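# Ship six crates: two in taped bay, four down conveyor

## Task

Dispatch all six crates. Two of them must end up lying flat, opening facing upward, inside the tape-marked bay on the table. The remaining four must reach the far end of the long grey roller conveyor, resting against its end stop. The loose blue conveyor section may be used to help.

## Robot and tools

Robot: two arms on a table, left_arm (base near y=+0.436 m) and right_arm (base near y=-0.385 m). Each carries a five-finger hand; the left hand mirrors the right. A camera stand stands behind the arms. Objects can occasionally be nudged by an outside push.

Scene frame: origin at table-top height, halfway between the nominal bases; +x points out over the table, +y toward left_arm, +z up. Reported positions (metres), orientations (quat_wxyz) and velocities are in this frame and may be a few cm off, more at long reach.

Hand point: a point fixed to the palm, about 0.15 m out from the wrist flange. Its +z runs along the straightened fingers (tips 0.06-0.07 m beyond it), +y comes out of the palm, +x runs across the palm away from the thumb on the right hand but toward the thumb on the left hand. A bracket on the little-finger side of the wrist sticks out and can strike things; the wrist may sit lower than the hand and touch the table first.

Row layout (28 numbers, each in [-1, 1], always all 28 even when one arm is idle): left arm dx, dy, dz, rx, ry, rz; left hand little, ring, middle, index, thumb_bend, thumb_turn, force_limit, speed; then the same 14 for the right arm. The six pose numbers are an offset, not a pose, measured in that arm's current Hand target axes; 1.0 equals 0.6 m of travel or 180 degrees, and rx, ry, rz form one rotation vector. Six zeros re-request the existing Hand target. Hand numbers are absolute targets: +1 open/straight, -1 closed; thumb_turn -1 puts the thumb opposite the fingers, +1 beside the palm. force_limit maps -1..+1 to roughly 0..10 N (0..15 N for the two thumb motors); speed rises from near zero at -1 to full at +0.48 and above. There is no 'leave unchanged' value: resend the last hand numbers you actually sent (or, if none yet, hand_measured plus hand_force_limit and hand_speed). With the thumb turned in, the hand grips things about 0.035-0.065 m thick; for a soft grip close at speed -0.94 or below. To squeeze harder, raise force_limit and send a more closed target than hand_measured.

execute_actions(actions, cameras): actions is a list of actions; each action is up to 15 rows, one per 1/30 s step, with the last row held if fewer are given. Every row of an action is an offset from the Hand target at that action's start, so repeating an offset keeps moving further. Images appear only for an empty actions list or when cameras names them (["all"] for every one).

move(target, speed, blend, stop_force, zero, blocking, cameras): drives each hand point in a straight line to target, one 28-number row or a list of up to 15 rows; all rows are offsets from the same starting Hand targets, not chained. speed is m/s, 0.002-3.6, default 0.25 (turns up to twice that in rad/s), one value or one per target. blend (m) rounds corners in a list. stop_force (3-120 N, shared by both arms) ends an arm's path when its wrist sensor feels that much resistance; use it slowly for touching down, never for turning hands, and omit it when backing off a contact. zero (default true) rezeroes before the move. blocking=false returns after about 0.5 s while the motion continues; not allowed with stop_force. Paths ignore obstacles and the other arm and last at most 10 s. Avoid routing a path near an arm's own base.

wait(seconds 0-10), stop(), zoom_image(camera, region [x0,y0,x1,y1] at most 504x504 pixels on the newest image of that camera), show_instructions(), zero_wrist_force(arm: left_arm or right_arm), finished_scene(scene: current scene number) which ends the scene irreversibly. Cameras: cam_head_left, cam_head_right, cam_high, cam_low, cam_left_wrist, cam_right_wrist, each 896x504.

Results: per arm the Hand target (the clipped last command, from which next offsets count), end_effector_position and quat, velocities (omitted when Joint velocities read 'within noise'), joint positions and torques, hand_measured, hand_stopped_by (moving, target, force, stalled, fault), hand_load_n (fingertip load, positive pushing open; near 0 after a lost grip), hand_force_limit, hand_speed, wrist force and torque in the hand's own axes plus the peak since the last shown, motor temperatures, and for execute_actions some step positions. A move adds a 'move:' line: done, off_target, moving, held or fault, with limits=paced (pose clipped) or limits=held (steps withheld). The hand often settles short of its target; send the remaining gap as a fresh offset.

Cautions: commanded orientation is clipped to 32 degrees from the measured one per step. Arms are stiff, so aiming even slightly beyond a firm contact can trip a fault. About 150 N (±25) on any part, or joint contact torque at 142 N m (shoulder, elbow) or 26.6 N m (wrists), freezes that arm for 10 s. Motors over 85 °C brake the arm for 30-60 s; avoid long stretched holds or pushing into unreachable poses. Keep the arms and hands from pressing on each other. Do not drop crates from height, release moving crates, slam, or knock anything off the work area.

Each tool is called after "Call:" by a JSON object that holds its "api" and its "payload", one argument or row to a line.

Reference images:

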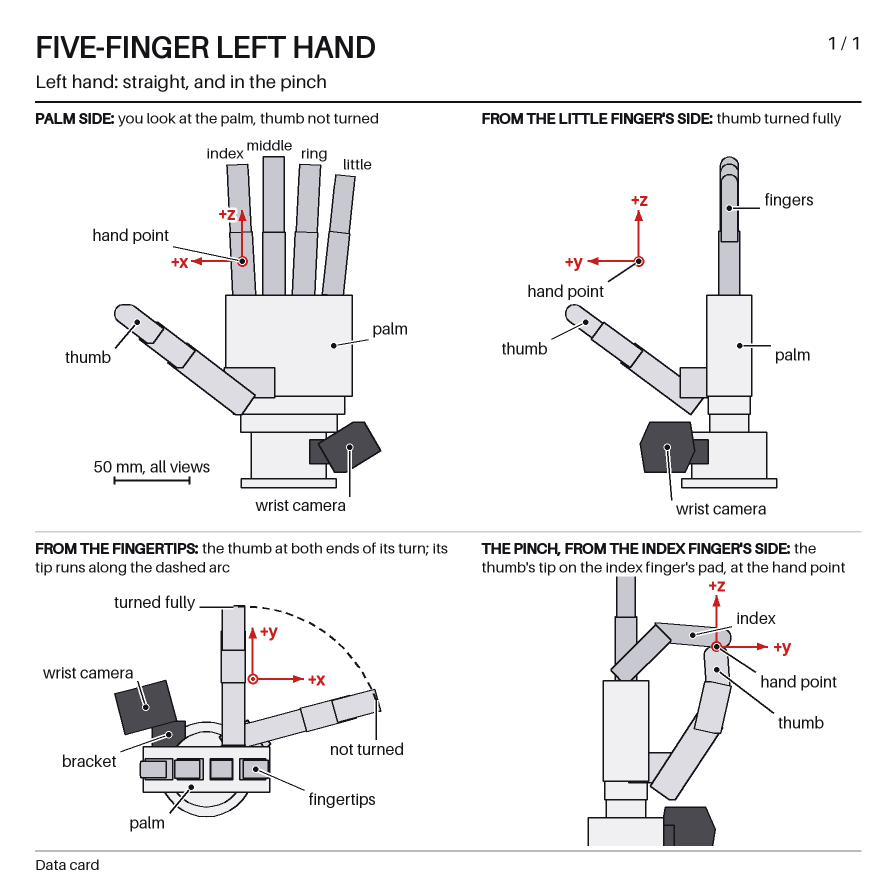

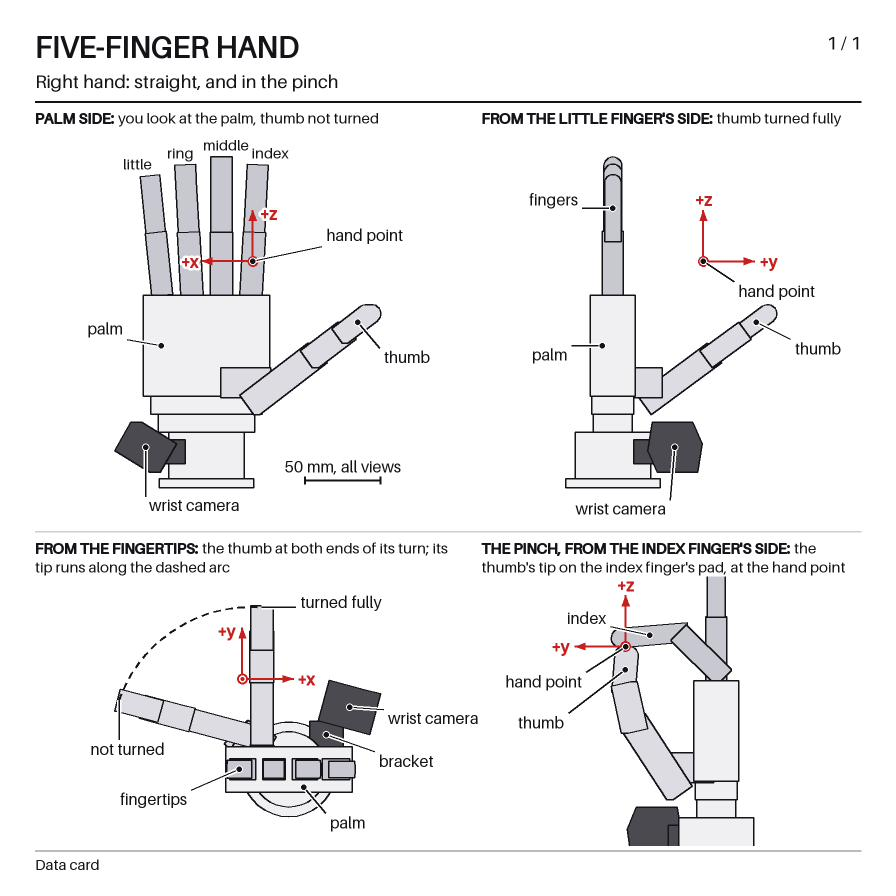

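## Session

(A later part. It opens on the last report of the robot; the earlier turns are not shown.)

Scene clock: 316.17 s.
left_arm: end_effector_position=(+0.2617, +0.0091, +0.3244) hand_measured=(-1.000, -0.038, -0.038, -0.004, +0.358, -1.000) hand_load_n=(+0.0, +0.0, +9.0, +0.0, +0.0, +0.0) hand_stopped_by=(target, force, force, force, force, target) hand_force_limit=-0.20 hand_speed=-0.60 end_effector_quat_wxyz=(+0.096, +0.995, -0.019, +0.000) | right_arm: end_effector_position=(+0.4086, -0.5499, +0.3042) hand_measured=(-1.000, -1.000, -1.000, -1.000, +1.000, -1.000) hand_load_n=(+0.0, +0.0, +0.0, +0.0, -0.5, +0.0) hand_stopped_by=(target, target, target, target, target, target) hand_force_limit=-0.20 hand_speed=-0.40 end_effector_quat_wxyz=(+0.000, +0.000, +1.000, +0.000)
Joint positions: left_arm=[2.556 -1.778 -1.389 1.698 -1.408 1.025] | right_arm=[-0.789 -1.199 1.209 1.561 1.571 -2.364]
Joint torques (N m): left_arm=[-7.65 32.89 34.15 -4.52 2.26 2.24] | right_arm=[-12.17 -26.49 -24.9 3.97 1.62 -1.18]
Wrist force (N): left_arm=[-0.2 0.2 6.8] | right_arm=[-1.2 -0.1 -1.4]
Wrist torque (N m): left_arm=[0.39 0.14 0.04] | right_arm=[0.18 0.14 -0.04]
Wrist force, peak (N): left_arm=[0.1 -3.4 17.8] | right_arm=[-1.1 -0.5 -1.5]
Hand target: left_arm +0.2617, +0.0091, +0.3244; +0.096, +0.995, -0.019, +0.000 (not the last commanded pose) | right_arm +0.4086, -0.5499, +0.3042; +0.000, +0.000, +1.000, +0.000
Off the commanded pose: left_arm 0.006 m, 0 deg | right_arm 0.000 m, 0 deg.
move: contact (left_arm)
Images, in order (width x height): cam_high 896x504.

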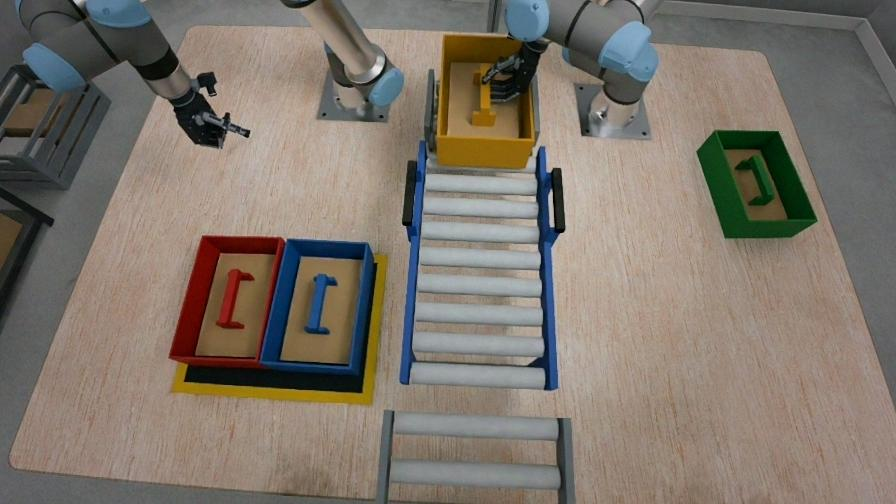

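Call:
{"api": "execute_actions", "payload": {
  "actions": [
    [[0,0,0,0,0,0,-1,-0.6,-0.6,-0.6,1,-1,-0.2,-0.3,0,0,0,0,0,0,-1,-1,-1,-1,1,-1,-0.2,-0.4]],
    [[0,0,0,0,0,0,-1,-0.6,-0.6,-0.6,1,-1,-0.2,-0.3,0,0,0,0,0,0,-1,-1,-1,-1,1,-1,-0.2,-0.4]],
    [[0,0,0,0,0,0,-1,0.25,0.25,0.25,1,-1,-0.2,-0.4,0,0,0,0,0,0,-1,-1,-1,-1,1,-1,-0.2,-0.4]],
    [[0,0,0,0,0,0,-1,0.25,0.25,0.25,1,-1,-0.2,-0.4,0,0,0,0,0,0,-1,-1,-1,-1,1,-1,-0.2,-0.4]]
  ]
}}

Call:
{"api": "move", "payload": {
  "target": [0,-0.012,-0.229,0,0,0,-1,0.25,0.25,0.25,1,-1,-0.2,-0.4,0,0,0,0,0,0,-1,-1,-1,-1,1,-1,-0.2,-0.4],
  "speed": 0.15,
  "cameras": ["cam_high","cam_head_right"]
}}

Scene clock: 319.03 s.
left_arm: end_effector_position=(+0.2617, +0.0091, +0.3244) hand_measured=(-1.000, +0.250, +0.250, +0.250, +1.000, -1.000) hand_load_n=(+0.0, +0.0, +0.0, +0.0, -0.5, +0.0) hand_stopped_by=(target, target, target, target, target, target) hand_force_limit=-0.20 hand_speed=-0.40 end_effector_quat_wxyz=(+0.096, +0.995, -0.019, +0.000) | right_arm: end_effector_position=(+0.4086, -0.5499, +0.3042) hand_measured=(-1.000, -1.000, -1.000, -1.000, +1.000, -1.000) hand_load_n=(+0.5, +0.0, +0.0, +0.0, +0.0, +0.0) hand_stopped_by=(target, target, target, target, target, target) hand_force_limit=-0.20 hand_speed=-0.40 end_effector_quat_wxyz=(+0.000, +0.000, +1.000, +0.000)
Joint positions: left_arm=[2.556 -1.778 -1.389 1.698 -1.408 1.025] | right_arm=[-0.789 -1.199 1.209 1.561 1.571 -2.364]
Joint torques (N m): left_arm=[-7.05 27.42 18.73 -1.85 2.11 2.22] | right_arm=[-12.55 -25.19 -24.74 4.05 1.69 -1.12]
Wrist force (N): left_arm=[0.0 0.9 -0.4] | right_arm=[-1.1 -0.1 -1.2]
Wrist torque (N m): left_arm=[0.35 0.04 0.01] | right_arm=[0.18 0.11 -0.04]
Wrist force, peak (N): left_arm=[6.9 0.5 -0.6] | right_arm=[-1.1 -0.2 -1.7]
Hand target: left_arm +0.2617, +0.0091, +0.3244; +0.096, +0.995, -0.019, +0.000 | right_arm +0.4086, -0.5499, +0.3042; +0.000, +0.000, +1.000, +0.000
Off the commanded pose: left_arm 0.000 m, 0 deg | right_arm 0.000 m, 0 deg.
Step readings (end_effector_position of left_arm | right_arm):
0: (+0.2617, +0.0091, +0.3244) | (+0.4086, -0.5499, +0.3042)
1: (+0.2617, +0.0091, +0.3244) | (+0.4086, -0.5499, +0.3042)
2: (+0.2617, +0.0091, +0.3244) | (+0.4086, -0.5499, +0.3042)
4: (+0.2617, +0.0091, +0.3244) | (+0.4086, -0.5499, +0.3042)
8: (+0.2617, +0.0091, +0.3244) | (+0.4086, -0.5499, +0.3042)
15: (+0.2617, +0.0091, +0.3244) | (+0.4086, -0.5499, +0.3042)
16: (+0.2617, +0.0091, +0.3244) | (+0.4086, -0.5499, +0.3042)
17: (+0.2617, +0.0091, +0.3244) | (+0.4086, -0.5499, +0.3042)
19: (+0.2617, +0.0091, +0.3244) | (+0.4086, -0.5499, +0.3042)
23: (+0.2617, +0.0091, +0.3244) | (+0.4086, -0.5499, +0.3042)
30: (+0.2617, +0.0091, +0.3244) | (+0.4086, -0.5499, +0.3042)
31: (+0.2617, +0.0091, +0.3244) | (+0.4086, -0.5499, +0.3042)
32: (+0.2617, +0.0091, +0.3244) | (+0.4086, -0.5499, +0.3042)
34: (+0.2617, +0.0091, +0.3244) | (+0.4086, -0.5499, +0.3042)
38: (+0.2617, +0.0091, +0.3244) | (+0.4086, -0.5499, +0.3042)
45: (+0.2617, +0.0091, +0.3244) | (+0.4086, -0.5499, +0.3042)
46: (+0.2617, +0.0091, +0.3244) | (+0.4086, -0.5499, +0.3042)
47: (+0.2617, +0.0091, +0.3244) | (+0.4086, -0.5499, +0.3042)
49: (+0.2617, +0.0091, +0.3244) | (+0.4086, -0.5499, +0.3042)
53: (+0.2617, +0.0091, +0.3244) | (+0.4086, -0.5499, +0.3042)
60: (+0.2617, +0.0091, +0.3244) | (+0.4086, -0.5499, +0.3042)

Scene clock: 320.67 s.
left_arm: end_effector_position=(+0.2625, +0.0424, +0.4578) hand_measured=(-1.000, +0.250, +0.250, +0.250, +1.000, -1.000) hand_load_n=(+0.0, +0.0, +0.0, +0.0, +0.0, +0.0) hand_stopped_by=(target, target, target, target, target, target) hand_force_limit=-0.20 hand_speed=-0.40 end_effector_quat_wxyz=(+0.096, +0.995, -0.019, +0.000) | right_arm: end_effector_position=(+0.4086, -0.5499, +0.3042) hand_measured=(-1.000, -1.000, -1.000, -1.000, +1.000, -1.000) hand_load_n=(+0.0, +0.0, +0.0, +0.0, -0.5, +0.5) hand_stopped_by=(target, target, target, target, target, target) hand_force_limit=-0.20 hand_speed=-0.40 end_effector_quat_wxyz=(+0.000, +0.000, +1.000, +0.000)
Joint positions: left_arm=[2.635 -1.759 -1.07 1.347 -1.4 1.105] | right_arm=[-0.789 -1.199 1.209 1.561 1.571 -2.364]
Joint torques (N m): left_arm=[7.96 16.95 29.1 -4.01 -1.99 2.14] | right_arm=[-12.65 -24.97 -25.15 3.99 1.7 -1.08]
Wrist force (N): left_arm=[-0.1 0.9 -0.4] | right_arm=[-0.8 -0.3 -1.0]
Wrist torque (N m): left_arm=[0.33 -0.04 0.04] | right_arm=[0.13 0.07 -0.03]
Wrist force, peak (N): left_arm=[1.2 1.0 0.9] | right_arm=[-1.2 -0.2 -1.5]
Hand target: left_arm +0.2625, +0.0424, +0.4579; +0.096, +0.995, -0.019, +0.000 | right_arm +0.4086, -0.5499, +0.3042; +0.000, +0.000, +1.000, +0.000
Off the commanded pose: left_arm 0.000 m, 0 deg | right_arm 0.000 m, 0 deg.
move: done
Images, in order (width x height): cam_head_right 896x504, cam_high 896x504.

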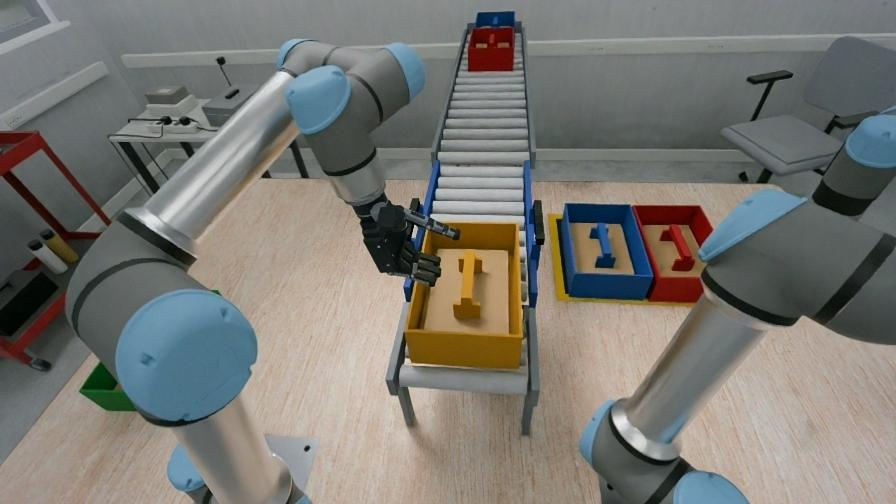

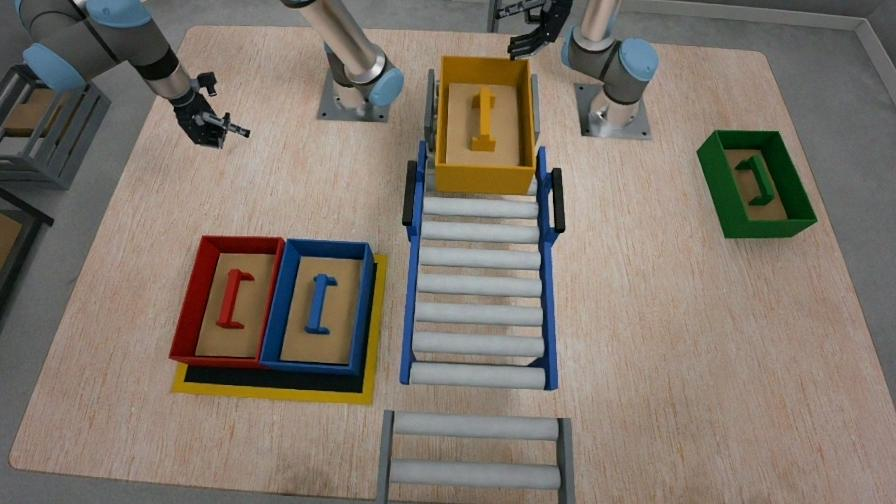

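Call:
{"api": "zoom_image", "payload": {
  "camera": "cam_high",
  "region": [680, 110, 840, 250]
}}

Scaled by 3.150 from the camera's 896x504 image, which has a finer 1280x720 frame.

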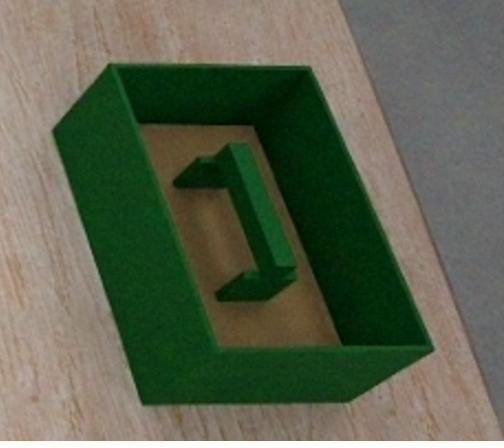

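Call:
{"api": "move", "payload": {
  "target": [0.2383,-0.6387,-0.0592,0.0611,0.0006,-0.0302,-1,0.25,0.25,0.25,1,-1,-0.2,-0.4,0,0,0,0,0,0,-1,-1,-1,-1,1,-1,-0.2,-0.4],
  "speed": 0.3
}}

Scene clock: 326.87 s.
left_arm: end_effector_position=(+0.4203, +0.4194, +0.4201) hand_measured=(-1.000, +0.250, +0.250, +0.250, +1.000, -1.000) hand_load_n=(+0.0, +0.0, +0.0, +0.0, +0.0, +0.0) hand_stopped_by=(target, target, target, target, target, target) hand_force_limit=-0.20 hand_speed=-0.40 end_effector_quat_wxyz=(+0.000, +1.000, +0.028, -0.002) | right_arm: end_effector_position=(+0.4086, -0.5499, +0.3042) hand_measured=(-1.000, -1.000, -1.000, -1.000, +1.000, -1.000) hand_load_n=(+0.0, +0.0, +0.0, +0.0, +0.0, -0.5) hand_stopped_by=(target, target, target, target, target, target) hand_force_limit=-0.20 hand_speed=-0.40 end_effector_quat_wxyz=(+0.000, +0.000, +1.000, +0.000)
Joint positions: left_arm=[3.575 -1.802 -1.098 1.326 -1.572 1.958] | right_arm=[-0.789 -1.199 1.209 1.561 1.571 -2.364]
Joint torques (N m): left_arm=[8.91 20.36 29.31 -4.14 -2.25 2.07] | right_arm=[-12.4 -23.66 -25.28 3.98 1.69 -0.94]
Wrist force (N): left_arm=[-0.2 0.7 -0.2] | right_arm=[-0.9 -0.3 -1.4]
Wrist torque (N m): left_arm=[0.30 -0.02 0.04] | right_arm=[0.15 0.08 -0.04]
Wrist force, peak (N): left_arm=[-0.7 2.0 -0.5] | right_arm=[-1.2 -0.1 -1.5]
Hand target: left_arm +0.4203, +0.4196, +0.4201; +0.000, +1.000, +0.028, -0.002 | right_arm +0.4086, -0.5499, +0.3042; +0.000, +0.000, +1.000, +0.000
Off the commanded pose: left_arm 0.000 m, 0 deg | right_arm 0.000 m, 0 deg.
move: done

Call:
{"api": "move", "payload": {
  "target": [
    [-0.1863,-0.6873,0.201,0,0,0,-1,0.25,0.25,0.25,1,-1,-0.2,-0.4,0,0,0,0,0,0,-1,-1,-1,-1,1,-1,-0.2,-0.4],
    [-0.1853,-0.6873,0.4394,0,0,0,-1,0.25,0.25,0.25,1,-1,-0.2,-0.4,0,0,0,0,0,0,-1,-1,-1,-1,1,-1,-0.2,-0.4]
  ],
  "speed": [0.3,0.15],
  "blend": 0.02,
  "cameras": ["cam_high","cam_left_wrist","cam_head_right"]
}}

Scene clock: 331.27 s.
left_arm: end_effector_position=(+0.2855, +0.8250, +0.1570) hand_measured=(-1.000, +0.250, +0.250, +0.250, +1.000, -1.000) hand_load_n=(+0.0, +0.0, +0.0, +0.0, +0.0, +0.0) hand_stopped_by=(target, target, target, target, target, target) hand_force_limit=-0.20 hand_speed=-0.40 end_effector_quat_wxyz=(+0.000, +1.000, +0.028, -0.002) | right_arm: end_effector_position=(+0.4086, -0.5499, +0.3042) hand_measured=(-1.000, -1.000, -1.000, -1.000, +1.000, -1.000) hand_load_n=(+0.0, +0.5, +0.0, +0.0, +0.0, -0.5) hand_stopped_by=(target, target, target, target, target, target) hand_force_limit=-0.20 hand_speed=-0.40 end_effector_quat_wxyz=(+0.000, +0.000, +1.000, +0.000)
Joint positions: left_arm=[4.428 -2.134 -1.304 1.866 -1.574 2.812] | right_arm=[-0.789 -1.199 1.209 1.561 1.571 -2.364]
Joint torques (N m): left_arm=[8.09 31.69 3.22 -0.55 2.3 -1.28] | right_arm=[-12.03 -23.98 -25.33 3.96 1.71 -0.96]
Wrist force (N): left_arm=[-0.3 0.4 -0.3] | right_arm=[-0.6 -0.6 -0.9]
Wrist torque (N m): left_arm=[0.26 -0.02 0.03] | right_arm=[0.08 0.03 -0.03]
Wrist force, peak (N): left_arm=[0.1 1.8 -0.9] | right_arm=[-1.0 -0.4 -1.5]
Hand target: left_arm +0.2855, +0.8250, +0.1569; +0.000, +1.000, +0.028, -0.002 | right_arm +0.4086, -0.5499, +0.3042; +0.000, +0.000, +1.000, +0.000
Off the commanded pose: left_arm 0.000 m, 0 deg | right_arm 0.000 m, 0 deg.
move: done
Images, in order (width x height): cam_head_right 896x504, cam_high 896x504, cam_left_wrist 896x504.

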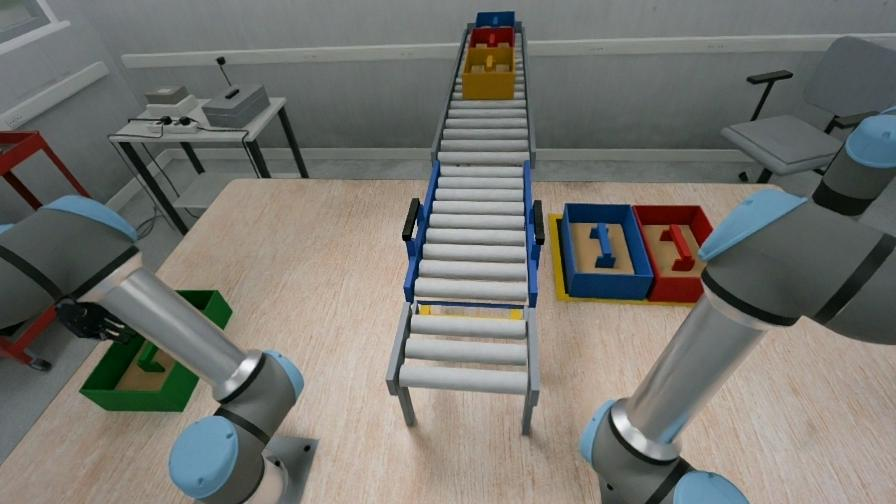

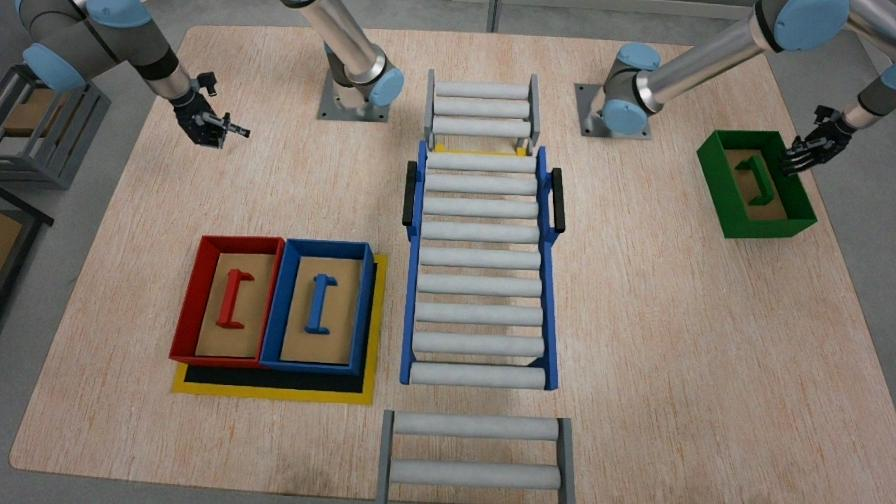

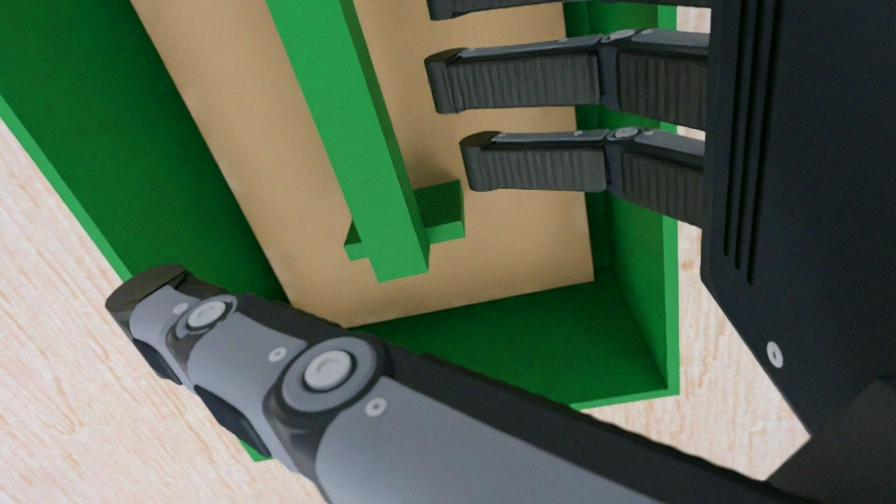

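Call:
{"api": "move", "payload": {
  "target": [-0.0067,0.006,0.1115,0,0,0,-1,0.25,0.25,0.25,1,-1,-0.2,-0.4,0,0,0,0,0,0,-1,-1,-1,-1,1,-1,-0.2,-0.4],
  "speed": 0.06,
  "stop_force": 12,
  "cameras": ["cam_left_wrist"]
}}

Scene clock: 334.97 s.
left_arm: end_effector_position=(+0.2815, +0.8212, +0.0900) hand_measured=(-1.000, +0.250, +0.250, +0.250, +1.000, -1.000) hand_load_n=(+0.0, +0.0, +0.5, +0.0, +0.0, +0.0) hand_stopped_by=(target, target, target, target, target, target) hand_force_limit=-0.20 hand_speed=-0.40 end_effector_quat_wxyz=(+0.000, +1.000, +0.028, -0.002) | right_arm: end_effector_position=(+0.4086, -0.5499, +0.3042) hand_measured=(-1.000, -1.000, -1.000, -1.000, +1.000, -1.000) hand_load_n=(+0.0, +0.0, +0.0, +0.0, +0.0, +0.0) hand_stopped_by=(target, target, target, target, target, target) hand_force_limit=-0.20 hand_speed=-0.40 end_effector_quat_wxyz=(+0.000, +0.000, +1.000, +0.000)
Joint positions: left_arm=[4.434 -2.18 -1.412 2.02 -1.574 2.817] | right_arm=[-0.789 -1.199 1.209 1.561 1.571 -2.364]
Joint torques (N m): left_arm=[7.7 32.05 3.67 -0.6 2.29 2.29] | right_arm=[-12.34 -23.42 -25.53 3.82 1.58 -0.94]
Wrist force (N): left_arm=[-0.3 0.6 -0.3] | right_arm=[-0.8 -0.5 -1.2]
Wrist torque (N m): left_arm=[0.31 -0.02 0.03] | right_arm=[0.11 0.07 -0.03]
Wrist force, peak (N): left_arm=[-0.7 0.6 -0.5] | right_arm=[-1.1 -0.4 -1.6]
Hand target: left_arm +0.2815, +0.8212, +0.0900; +0.000, +1.000, +0.028, -0.002 | right_arm +0.4086, -0.5499, +0.3042; +0.000, +0.000, +1.000, +0.000
Off the commanded pose: left_arm 0.000 m, 0 deg | right_arm 0.000 m, 0 deg.
move: done
Images, in order (width x height): cam_left_wrist 896x504.

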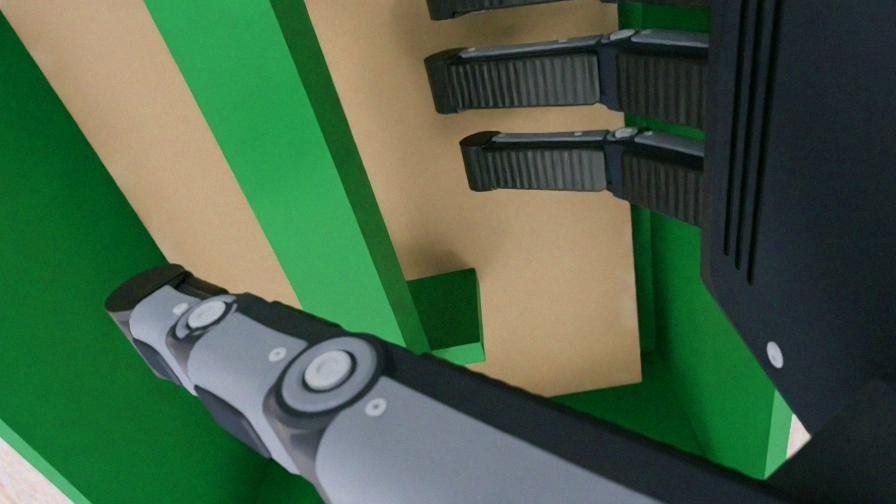

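Call:
{"api": "move", "payload": {
  "target": [0,0.0325,0,0,0,0,-1,0.25,0.25,0.25,1,-1,-0.2,-0.4,0,0,0,0,0,0,-1,-1,-1,-1,1,-1,-0.2,-0.4],
  "speed": 0.06,
  "stop_force": 12
}}

Call:
{"api": "execute_actions", "payload": {
  "actions": [
    [[0,0,0,0,0,0,-1,-0.6,-0.6,-0.6,1,-1,-0.3,-0.6,0,0,0,0,0,0,-1,-1,-1,-1,1,-1,-0.2,-0.4]],
    [[0,0,0,0,0,0,-1,-0.6,-0.6,-0.6,1,-1,-0.3,-0.6,0,0,0,0,0,0,-1,-1,-1,-1,1,-1,-0.2,-0.4]],
    [[0,0,0,0,0,0,-1,-0.6,-0.6,-0.6,-0.5,-1,-0.2,-0.6,0,0,0,0,0,0,-1,-1,-1,-1,1,-1,-0.2,-0.4]],
    [[0,0,0,0,0,0,-1,-0.6,-0.6,-0.6,-0.5,-1,-0.2,-0.6,0,0,0,0,0,0,-1,-1,-1,-1,1,-1,-0.2,-0.4]]
  ],
  "cameras": ["cam_left_wrist","cam_head_right"]
}}

Scene clock: 337.37 s.
left_arm: end_effector_position=(+0.2825, +0.8017, +0.0900) hand_measured=(-1.000, +0.250, +0.250, +0.250, +1.000, -1.000) hand_load_n=(+0.0, +0.0, +0.0, +0.0, -0.5, +0.0) hand_stopped_by=(target, target, target, target, target, target) hand_force_limit=-0.20 hand_speed=-0.40 end_effector_quat_wxyz=(+0.000, +1.000, +0.028, -0.002) | right_arm: end_effector_position=(+0.4086, -0.5499, +0.3042) hand_measured=(-1.000, -1.000, -1.000, -1.000, +1.000, -1.000) hand_load_n=(+0.0, +0.0, +0.0, +0.0, +0.0, +0.0) hand_stopped_by=(target, target, target, target, target, target) hand_force_limit=-0.20 hand_speed=-0.40 end_effector_quat_wxyz=(+0.000, +0.000, +1.000, +0.000)
Joint positions: left_arm=[4.421 -2.145 -1.471 2.044 -1.574 2.804] | right_arm=[-0.789 -1.199 1.209 1.561 1.571 -2.364]
Joint torques (N m): left_arm=[-9.82 44.28 4.43 -0.84 2.33 -1.7] | right_arm=[-11.74 -23.66 -25.33 3.88 1.7 -0.94]
Wrist force (N): left_arm=[-0.4 0.4 -0.1] | right_arm=[-0.8 -0.3 -1.3]
Wrist torque (N m): left_arm=[0.25 -0.01 0.15] | right_arm=[0.15 0.07 -0.03]
Wrist force, peak (N): left_arm=[-0.6 0.8 -0.6] | right_arm=[-1.2 -0.6 -1.4]
Hand target: left_arm +0.2825, +0.8017, +0.0900; +0.000, +1.000, +0.028, -0.002 | right_arm +0.4086, -0.5499, +0.3042; +0.000, +0.000, +1.000, +0.000
Off the commanded pose: left_arm 0.000 m, 0 deg | right_arm 0.000 m, 0 deg.
move: done

Scene clock: 339.87 s.
left_arm: end_effector_position=(+0.2825, +0.8017, +0.0900) hand_measured=(-1.000, -0.002, -0.004, -0.002, +0.304, -1.000) hand_load_n=(+0.0, +5.0, +5.5, +5.5, +6.0, +0.5) hand_stopped_by=(target, force, force, force, force, target) hand_force_limit=-0.20 hand_speed=-0.60 end_effector_quat_wxyz=(+0.000, +1.000, +0.028, -0.002) | right_arm: end_effector_position=(+0.4086, -0.5499, +0.3042) hand_measured=(-1.000, -1.000, -1.000, -1.000, +1.000, -1.000) hand_load_n=(+0.0, +0.0, +0.0, +0.0, +0.0, +0.0) hand_stopped_by=(target, target, target, target, target, target) hand_force_limit=-0.20 hand_speed=-0.40 end_effector_quat_wxyz=(+0.000, +0.000, +1.000, +0.000)
Joint positions: left_arm=[4.421 -2.145 -1.471 2.044 -1.574 2.804] | right_arm=[-0.789 -1.199 1.209 1.561 1.571 -2.364]
Joint torques (N m): left_arm=[-8.27 44.37 30.26 -4.28 1.03 -1.57] | right_arm=[-12.22 -23.87 -25.5 3.88 1.65 -0.93]
Wrist force (N): left_arm=[0.1 0.6 8.3] | right_arm=[-0.8 -0.5 -1.3]
Wrist torque (N m): left_arm=[0.30 0.22 0.16] | right_arm=[0.12 0.06 -0.03]
Wrist force, peak (N): left_arm=[-0.3 0.1 15.1] | right_arm=[-1.3 -0.4 -1.5]
Hand target: left_arm +0.2825, +0.8017, +0.0900; +0.000, +1.000, +0.028, -0.002 | right_arm +0.4086, -0.5499, +0.3042; +0.000, +0.000, +1.000, +0.000
Off the commanded pose: left_arm 0.000 m, 0 deg | right_arm 0.000 m, 0 deg.
Step readings (end_effector_position of left_arm | right_arm):
0: (+0.2825, +0.8017, +0.0900) | (+0.4086, -0.5499, +0.3042)
1: (+0.2825, +0.8017, +0.0900) | (+0.4086, -0.5499, +0.3042)
2: (+0.2825, +0.8017, +0.0900) | (+0.4086, -0.5499, +0.3042)
4: (+0.2825, +0.8017, +0.0900) | (+0.4086, -0.5499, +0.3042)
8: (+0.2825, +0.8017, +0.0900) | (+0.4086, -0.5499, +0.3042)
15: (+0.2826, +0.8018, +0.0899) | (+0.4086, -0.5499, +0.3042)
16: (+0.2825, +0.8018, +0.0899) | (+0.4086, -0.5499, +0.3042)
17: (+0.2825, +0.8018, +0.0899) | (+0.4086, -0.5499, +0.3042)
19: (+0.2825, +0.8017, +0.0900) | (+0.4086, -0.5499, +0.3042)
23: (+0.2825, +0.8017, +0.0900) | (+0.4086, -0.5499, +0.3042)
30: (+0.2825, +0.8017, +0.0900) | (+0.4086, -0.5499, +0.3042)
31: (+0.2825, +0.8017, +0.0900) | (+0.4086, -0.5499, +0.3042)
32: (+0.2825, +0.8017, +0.0900) | (+0.4086, -0.5499, +0.3042)
34: (+0.2825, +0.8017, +0.0900) | (+0.4086, -0.5499, +0.3042)
38: (+0.2825, +0.8017, +0.0900) | (+0.4086, -0.5499, +0.3042)
45: (+0.2825, +0.8017, +0.0900) | (+0.4086, -0.5499, +0.3042)
46: (+0.2825, +0.8017, +0.0900) | (+0.4086, -0.5499, +0.3042)
47: (+0.2825, +0.8017, +0.0900) | (+0.4086, -0.5499, +0.3042)
49: (+0.2825, +0.8017, +0.0900) | (+0.4086, -0.5499, +0.3042)
53: (+0.2825, +0.8017, +0.0900) | (+0.4086, -0.5499, +0.3042)
60: (+0.2825, +0.8017, +0.0900) | (+0.4086, -0.5499, +0.3042)
Images, in order (width x height): cam_head_right 896x504, cam_left_wrist 896x504.

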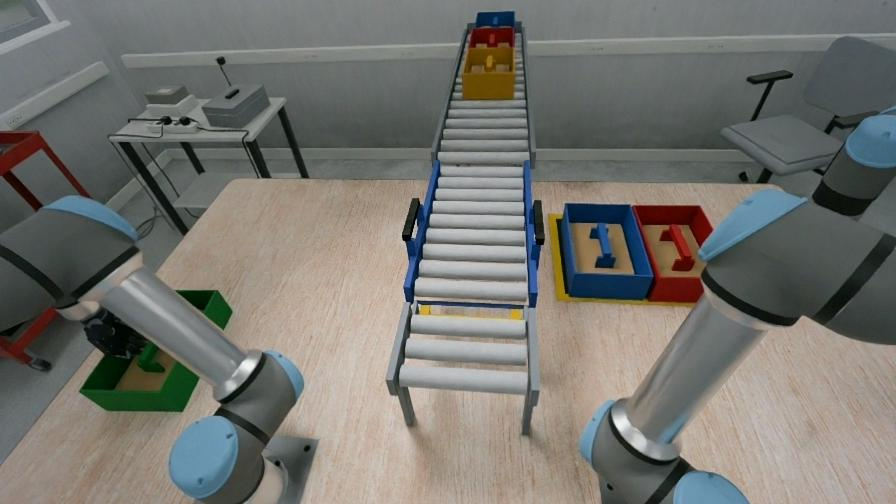

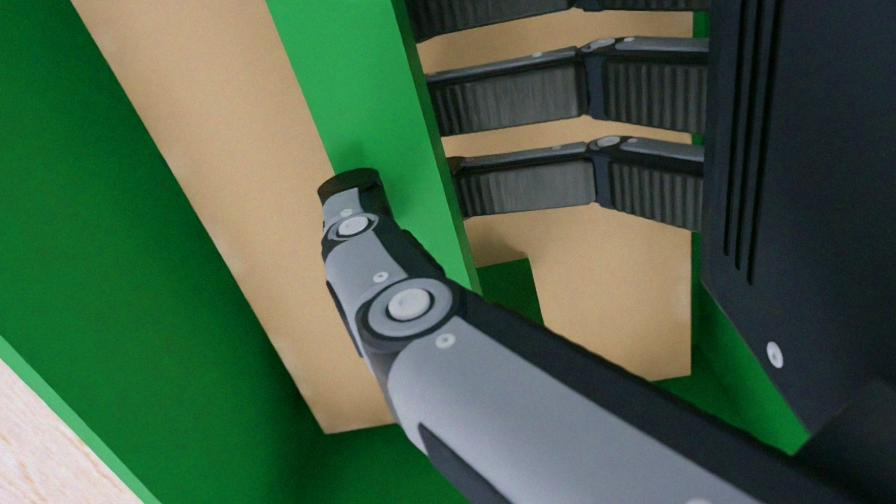

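Call:
{"api": "move", "payload": {
  "target": [0,0,-0.0667,0,0,0,-1,-0.6,-0.6,-0.6,-0.5,-1,-0.2,-0.6,0,0,0,0,0,0,-1,-1,-1,-1,1,-1,-0.2,-0.4],
  "speed": 0.06,
  "cameras": ["cam_high","cam_left_wrist"]
}}

Scene clock: 341.57 s.
left_arm: end_effector_position=(+0.2827, +0.8017, +0.1298) hand_measured=(-1.000, -0.002, -0.004, -0.002, +0.302, -1.000) hand_load_n=(+0.0, +3.0, +7.5, +11.5, +0.0, +0.0) hand_stopped_by=(target, force, force, force, force, target) hand_force_limit=-0.20 hand_speed=-0.60 end_effector_quat_wxyz=(+0.000, +1.000, +0.028, -0.002) | right_arm: end_effector_position=(+0.4086, -0.5499, +0.3042) hand_measured=(-1.000, -1.000, -1.000, -1.000, +1.000, -1.000) hand_load_n=(+0.0, +0.0, +0.0, +0.0, +0.0, +0.0) hand_stopped_by=(target, target, target, target, target, target) hand_force_limit=-0.20 hand_speed=-0.40 end_effector_quat_wxyz=(+0.000, +0.000, +1.000, +0.000)
Joint positions: left_arm=[4.421 -2.106 -1.423 1.957 -1.574 2.804] | right_arm=[-0.789 -1.199 1.209 1.561 1.571 -2.364]
Joint torques (N m): left_arm=[-10.7 50.81 33.64 -6.64 2.55 -1.69] | right_arm=[-11.9 -23.69 -25.33 3.86 1.74 -0.86]
Wrist force (N): left_arm=[-0.5 0.2 18.3] | right_arm=[-0.9 -0.1 -1.4]
Wrist torque (N m): left_arm=[0.29 0.19 0.16] | right_arm=[0.18 0.10 -0.03]
Wrist force, peak (N): left_arm=[0.4 0.9 19.1] | right_arm=[-1.1 -0.5 -1.5]
Hand target: left_arm +0.2827, +0.8017, +0.1300; +0.000, +1.000, +0.028, -0.002 | right_arm +0.4086, -0.5499, +0.3042; +0.000, +0.000, +1.000, +0.000
Off the commanded pose: left_arm 0.000 m, 0 deg | right_arm 0.000 m, 0 deg.
move: done
Images, in order (width x height): cam_high 896x504, cam_left_wrist 896x504.

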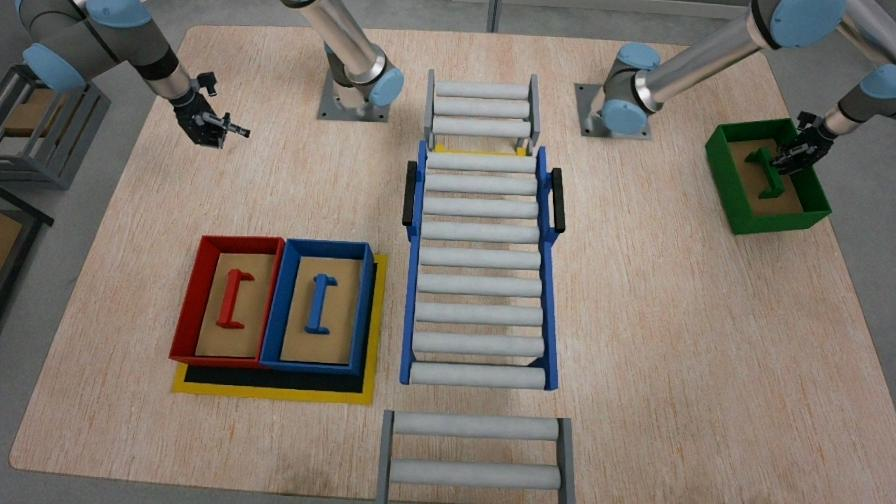

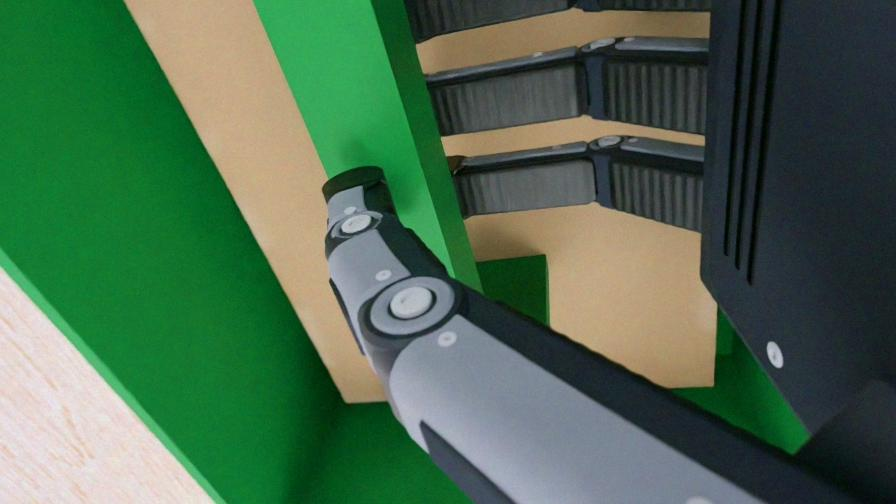

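Call:
{"api": "move", "payload": {
  "target": [
    [0.2597,0.318,-0.4512,0,0,0,-1,-0.6,-0.6,-0.6,-0.5,-1,-0.2,-0.6,0,0,0,0,0,0,-1,-1,-1,-1,1,-1,-0.2,-0.4],
    [0.189,0.6813,-0.5508,0,0,0,-1,-0.6,-0.6,-0.6,-0.5,-1,-0.2,-0.6,0,0,0,0,0,0,-1,-1,-1,-1,1,-1,-0.2,-0.4]
  ],
  "speed": 0.2,
  "blend": 0.05,
  "cameras": ["cam_high","cam_left_wrist"]
}}

Scene clock: 347.10 s.
left_arm: end_effector_position=(+0.4197, +0.4001, +0.4601) hand_measured=(-1.000, -0.002, -0.002, -0.002, +0.302, -1.000) hand_load_n=(+0.0, +3.5, +9.5, +10.0, +0.0, +0.0) hand_stopped_by=(target, force, force, force, force, target) hand_force_limit=-0.20 hand_speed=-0.60 end_effector_quat_wxyz=(+0.000, +1.000, +0.028, -0.002) | right_arm: end_effector_position=(+0.4086, -0.5499, +0.3042) hand_measured=(-1.000, -1.000, -1.000, -1.000, +1.000, -1.000) hand_load_n=(+0.5, +0.0, +0.0, +0.0, +0.0, +0.0) hand_stopped_by=(target, target, target, target, target, target) hand_force_limit=-0.20 hand_speed=-0.40 end_effector_quat_wxyz=(+0.000, +0.000, +1.000, +0.000)
Joint positions: left_arm=[3.528 -1.829 -0.957 1.212 -1.572 1.912] | right_arm=[-0.789 -1.199 1.209 1.561 1.571 -2.364]
Joint torques (N m): left_arm=[-10.97 27.23 34.35 -6.1 -0.48 -1.94] | right_arm=[-12.15 -23.72 -25.22 3.97 1.66 -0.85]
Wrist force (N): left_arm=[-0.1 -0.4 18.2] | right_arm=[-0.8 -0.3 -1.5]
Wrist torque (N m): left_arm=[0.35 0.22 0.18] | right_arm=[0.17 0.08 -0.03]
Wrist force, peak (N): left_arm=[-1.7 -0.9 20.4] | right_arm=[-1.2 0.0 -1.6]
Hand target: left_arm +0.4198, +0.4000, +0.4601; +0.000, +1.000, +0.028, -0.002 | right_arm +0.4086, -0.5499, +0.3042; +0.000, +0.000, +1.000, +0.000
Off the commanded pose: left_arm 0.000 m, 0 deg | right_arm 0.000 m, 0 deg.
move: done
Images, in order (width x height): cam_high 896x504, cam_left_wrist 896x504.

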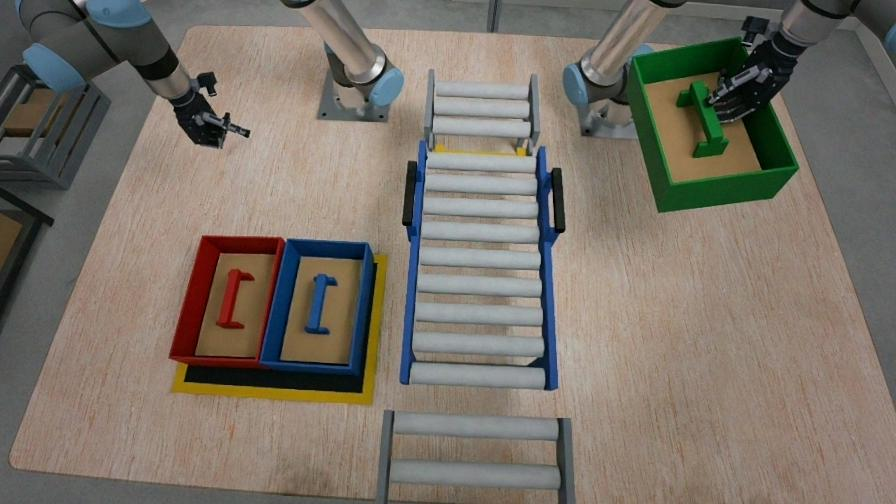

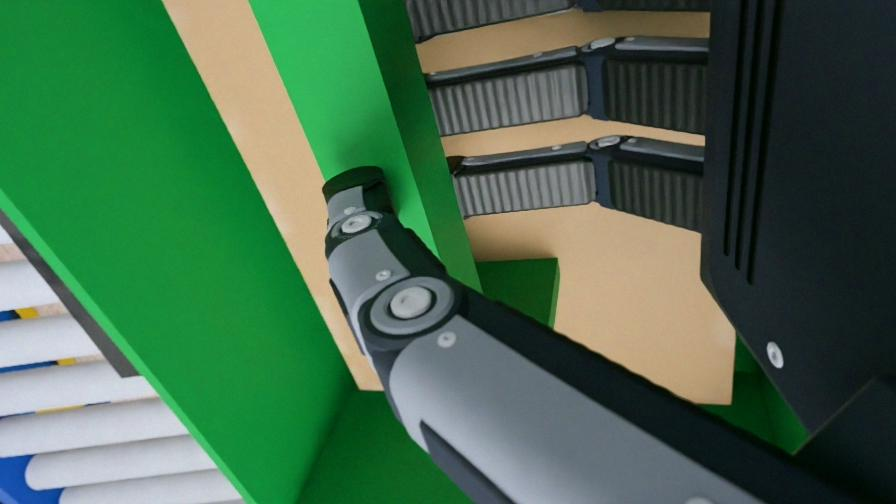

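Call:
{"api": "move", "payload": {
  "target": [
    [-0.1923,0.4566,-0.0327,0,0,0,-1,-0.6,-0.6,-0.6,-0.5,-1,-0.2,-0.6,0,0,0,0,0,0,-1,-1,-1,-1,1,-1,-0.2,-0.4],
    [-0.2985,0.6343,0.0844,-0.0611,-0.0012,0.0236,-1,-0.6,-0.6,-0.6,-0.5,-1,-0.2,-0.6,0,0,0,0,0,0,-1,-1,-1,-1,1,-1,-0.2,-0.4]
  ],
  "speed": 0.2,
  "blend": 0.04,
  "cameras": ["cam_high","cam_low","cam_head_left"]
}}

Call:
{"api": "zoom_image", "payload": {
  "camera": "cam_high",
  "region": [400, 0, 580, 180]
}}

Call:
{"api": "zoom_image", "payload": {
  "camera": "cam_low",
  "region": [200, 60, 500, 260]
}}

Scene clock: 351.47 s.
left_arm: end_effector_position=(+0.2620, +0.0101, +0.4101) hand_measured=(-1.000, -0.004, -0.002, -0.002, +0.302, -1.000) hand_load_n=(+0.0, +3.0, +9.5, +11.5, +0.0, +0.0) hand_stopped_by=(target, force, force, force, force, target) hand_force_limit=-0.20 hand_speed=-0.60 end_effector_quat_wxyz=(+0.096, +0.995, -0.009, -0.001) | right_arm: end_effector_position=(+0.4086, -0.5499, +0.3042) hand_measured=(-1.000, -1.000, -1.000, -1.000, +1.000, -1.000) hand_load_n=(+0.0, +0.0, +0.0, +0.0, +0.0, +0.0) hand_stopped_by=(target, target, target, target, target, target) hand_force_limit=-0.20 hand_speed=-0.40 end_effector_quat_wxyz=(+0.000, +0.000, +1.000, +0.000)
Joint positions: left_arm=[2.555 -1.794 -1.149 1.475 -1.408 1.004] | right_arm=[-0.789 -1.199 1.209 1.561 1.571 -2.364]
Joint torques (N m): left_arm=[-10.86 28.8 13.8 -0.82 4.14 -2.1] | right_arm=[-12.04 -24.1 -25.45 3.86 1.68 -0.66]
Wrist force (N): left_arm=[-0.3 -2.6 17.6] | right_arm=[-0.9 -0.3 -1.4]
Wrist torque (N m): left_arm=[0.43 0.24 0.15] | right_arm=[0.15 0.10 -0.03]
Wrist force, peak (N): left_arm=[-0.9 -5.9 19.2] | right_arm=[-1.0 -0.6 -1.5]
Hand target: left_arm +0.2620, +0.0100, +0.4101; +0.096, +0.995, -0.009, -0.001 | right_arm +0.4086, -0.5499, +0.3042; +0.000, +0.000, +1.000, +0.000
Off the commanded pose: left_arm 0.000 m, 0 deg | right_arm 0.000 m, 0 deg.
move: done
Images, in order (width x height): cam_head_left 896x504, cam_high 896x504, cam_low 896x504.

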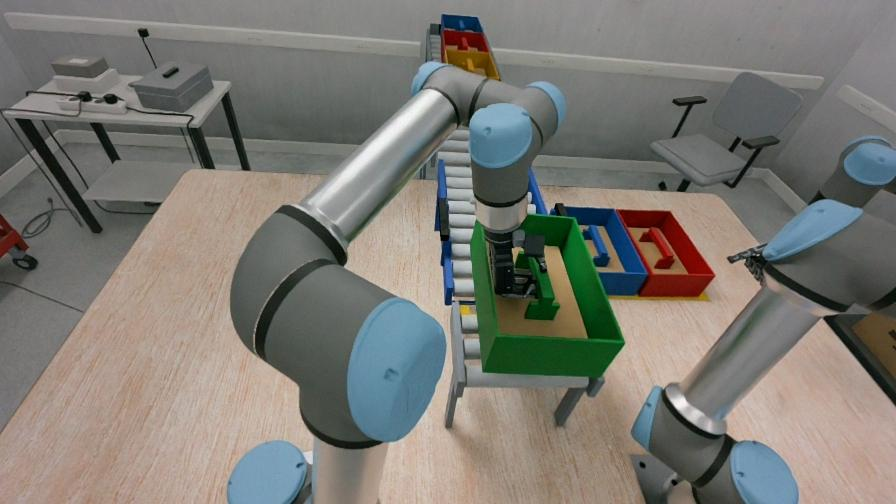

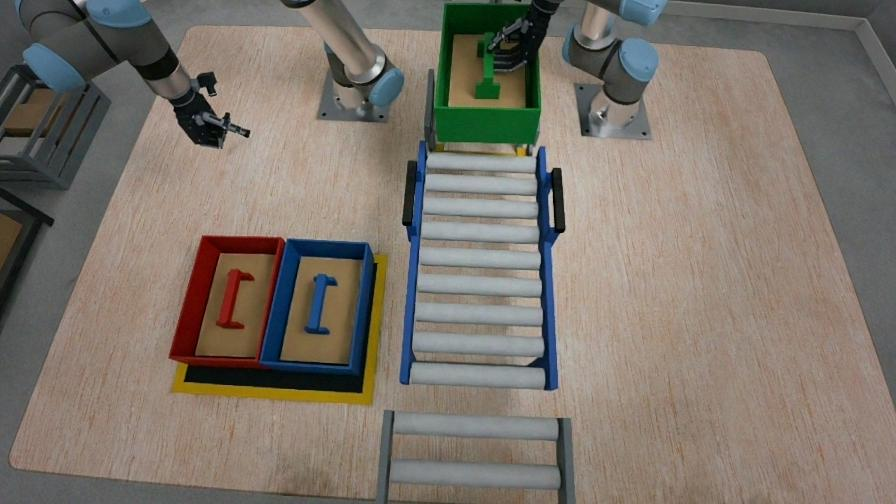

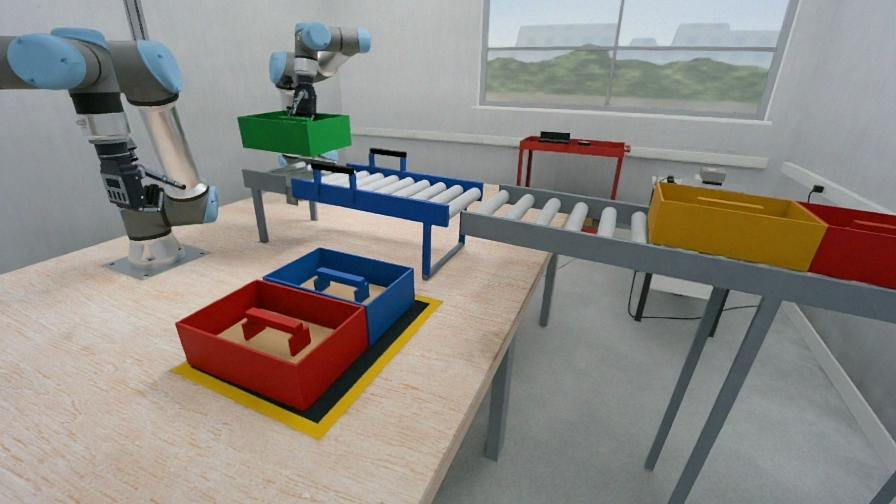

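Scaled by 2.800 from the camera's 896x504 image, which has a finer 1280x720 frame.

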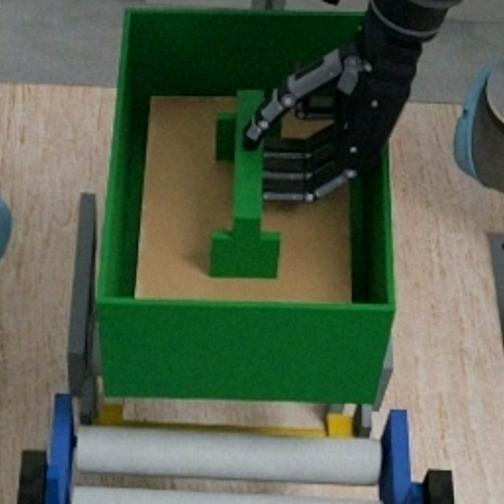

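Scaled by 1.680 from the camera's 896x504 image, which has a finer 1280x720 frame.

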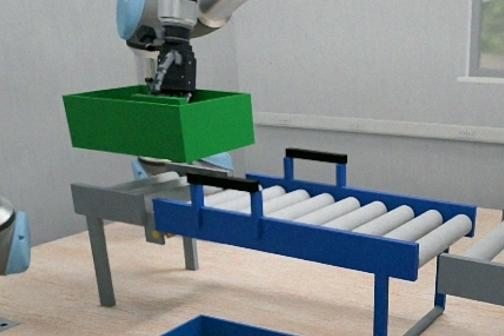

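Call:
{"api": "move", "payload": {
  "target": [-0.0005,-0.0287,0.1472,0,0,0,-1,-0.6,-0.6,-0.6,-0.5,-1,-0.2,-0.6,0,0,0,0,0,0,-1,-1,-1,-1,1,-1,-0.2,-0.4],
  "speed": 0.04,
  "stop_force": 14,
  "cameras": ["cam_high"]
}}

Call:
{"api": "zoom_image", "payload": {
  "camera": "cam_high",
  "region": [400, 10, 580, 190]
}}

Scene clock: 355.67 s.
left_arm: end_effector_position=(+0.2617, +0.0101, +0.3258) hand_measured=(-1.000, -0.004, -0.004, -0.002, +0.302, -1.000) hand_load_n=(+0.0, +0.0, +0.0, +6.0, +0.0, +0.0) hand_stopped_by=(target, force, force, force, force, target) hand_force_limit=-0.20 hand_speed=-0.60 end_effector_quat_wxyz=(+0.096, +0.995, -0.009, -0.001) | right_arm: end_effector_position=(+0.4086, -0.5499, +0.3042) hand_measured=(-1.000, -1.000, -1.000, -1.000, +1.000, -1.000) hand_load_n=(+0.0, +0.0, +0.0, +0.0, +0.0, +0.0) hand_stopped_by=(target, target, target, target, target, target) hand_force_limit=-0.20 hand_speed=-0.40 end_effector_quat_wxyz=(+0.000, +0.000, +1.000, +0.000)
Joint positions: left_arm=[2.554 -1.775 -1.388 1.695 -1.408 1.003] | right_arm=[-0.789 -1.199 1.209 1.561 1.571 -2.364]
Joint torques (N m): left_arm=[-8.63 29.57 32.43 -4.04 2.66 -1.24] | right_arm=[-11.91 -23.74 -24.85 3.82 1.62 -0.71]
Wrist force (N): left_arm=[-0.2 1.1 4.4] | right_arm=[-1.0 -0.1 -1.1]
Wrist torque (N m): left_arm=[0.46 -0.02 0.13] | right_arm=[0.16 0.10 -0.03]
Wrist force, peak (N): left_arm=[-1.3 -7.2 17.9] | right_arm=[-1.2 -0.3 -1.6]
Hand target: left_arm +0.2617, +0.0101, +0.3258; +0.096, +0.995, -0.009, -0.001 (not the last commanded pose) | right_arm +0.4086, -0.5499, +0.3042; +0.000, +0.000, +1.000, +0.000
Off the commanded pose: left_arm 0.006 m, 0 deg | right_arm 0.000 m, 0 deg.
move: contact (left_arm)
Images, in order (width x height): cam_high 896x504.

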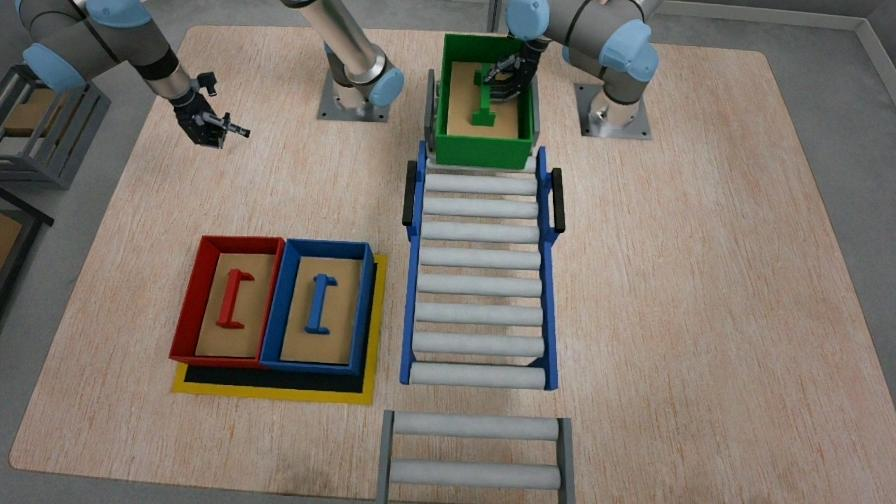

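Scaled by 2.800 from the camera's 896x504 image, which has a finer 1280x720 frame.

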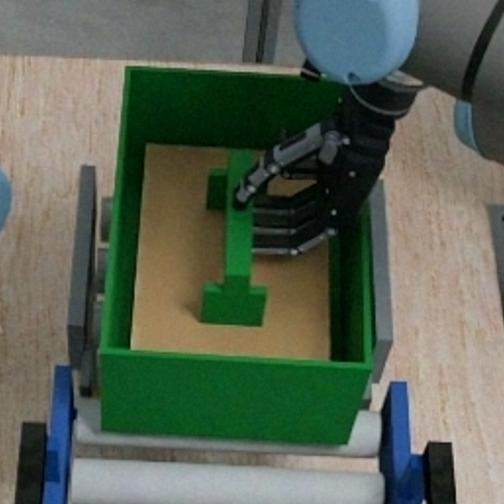

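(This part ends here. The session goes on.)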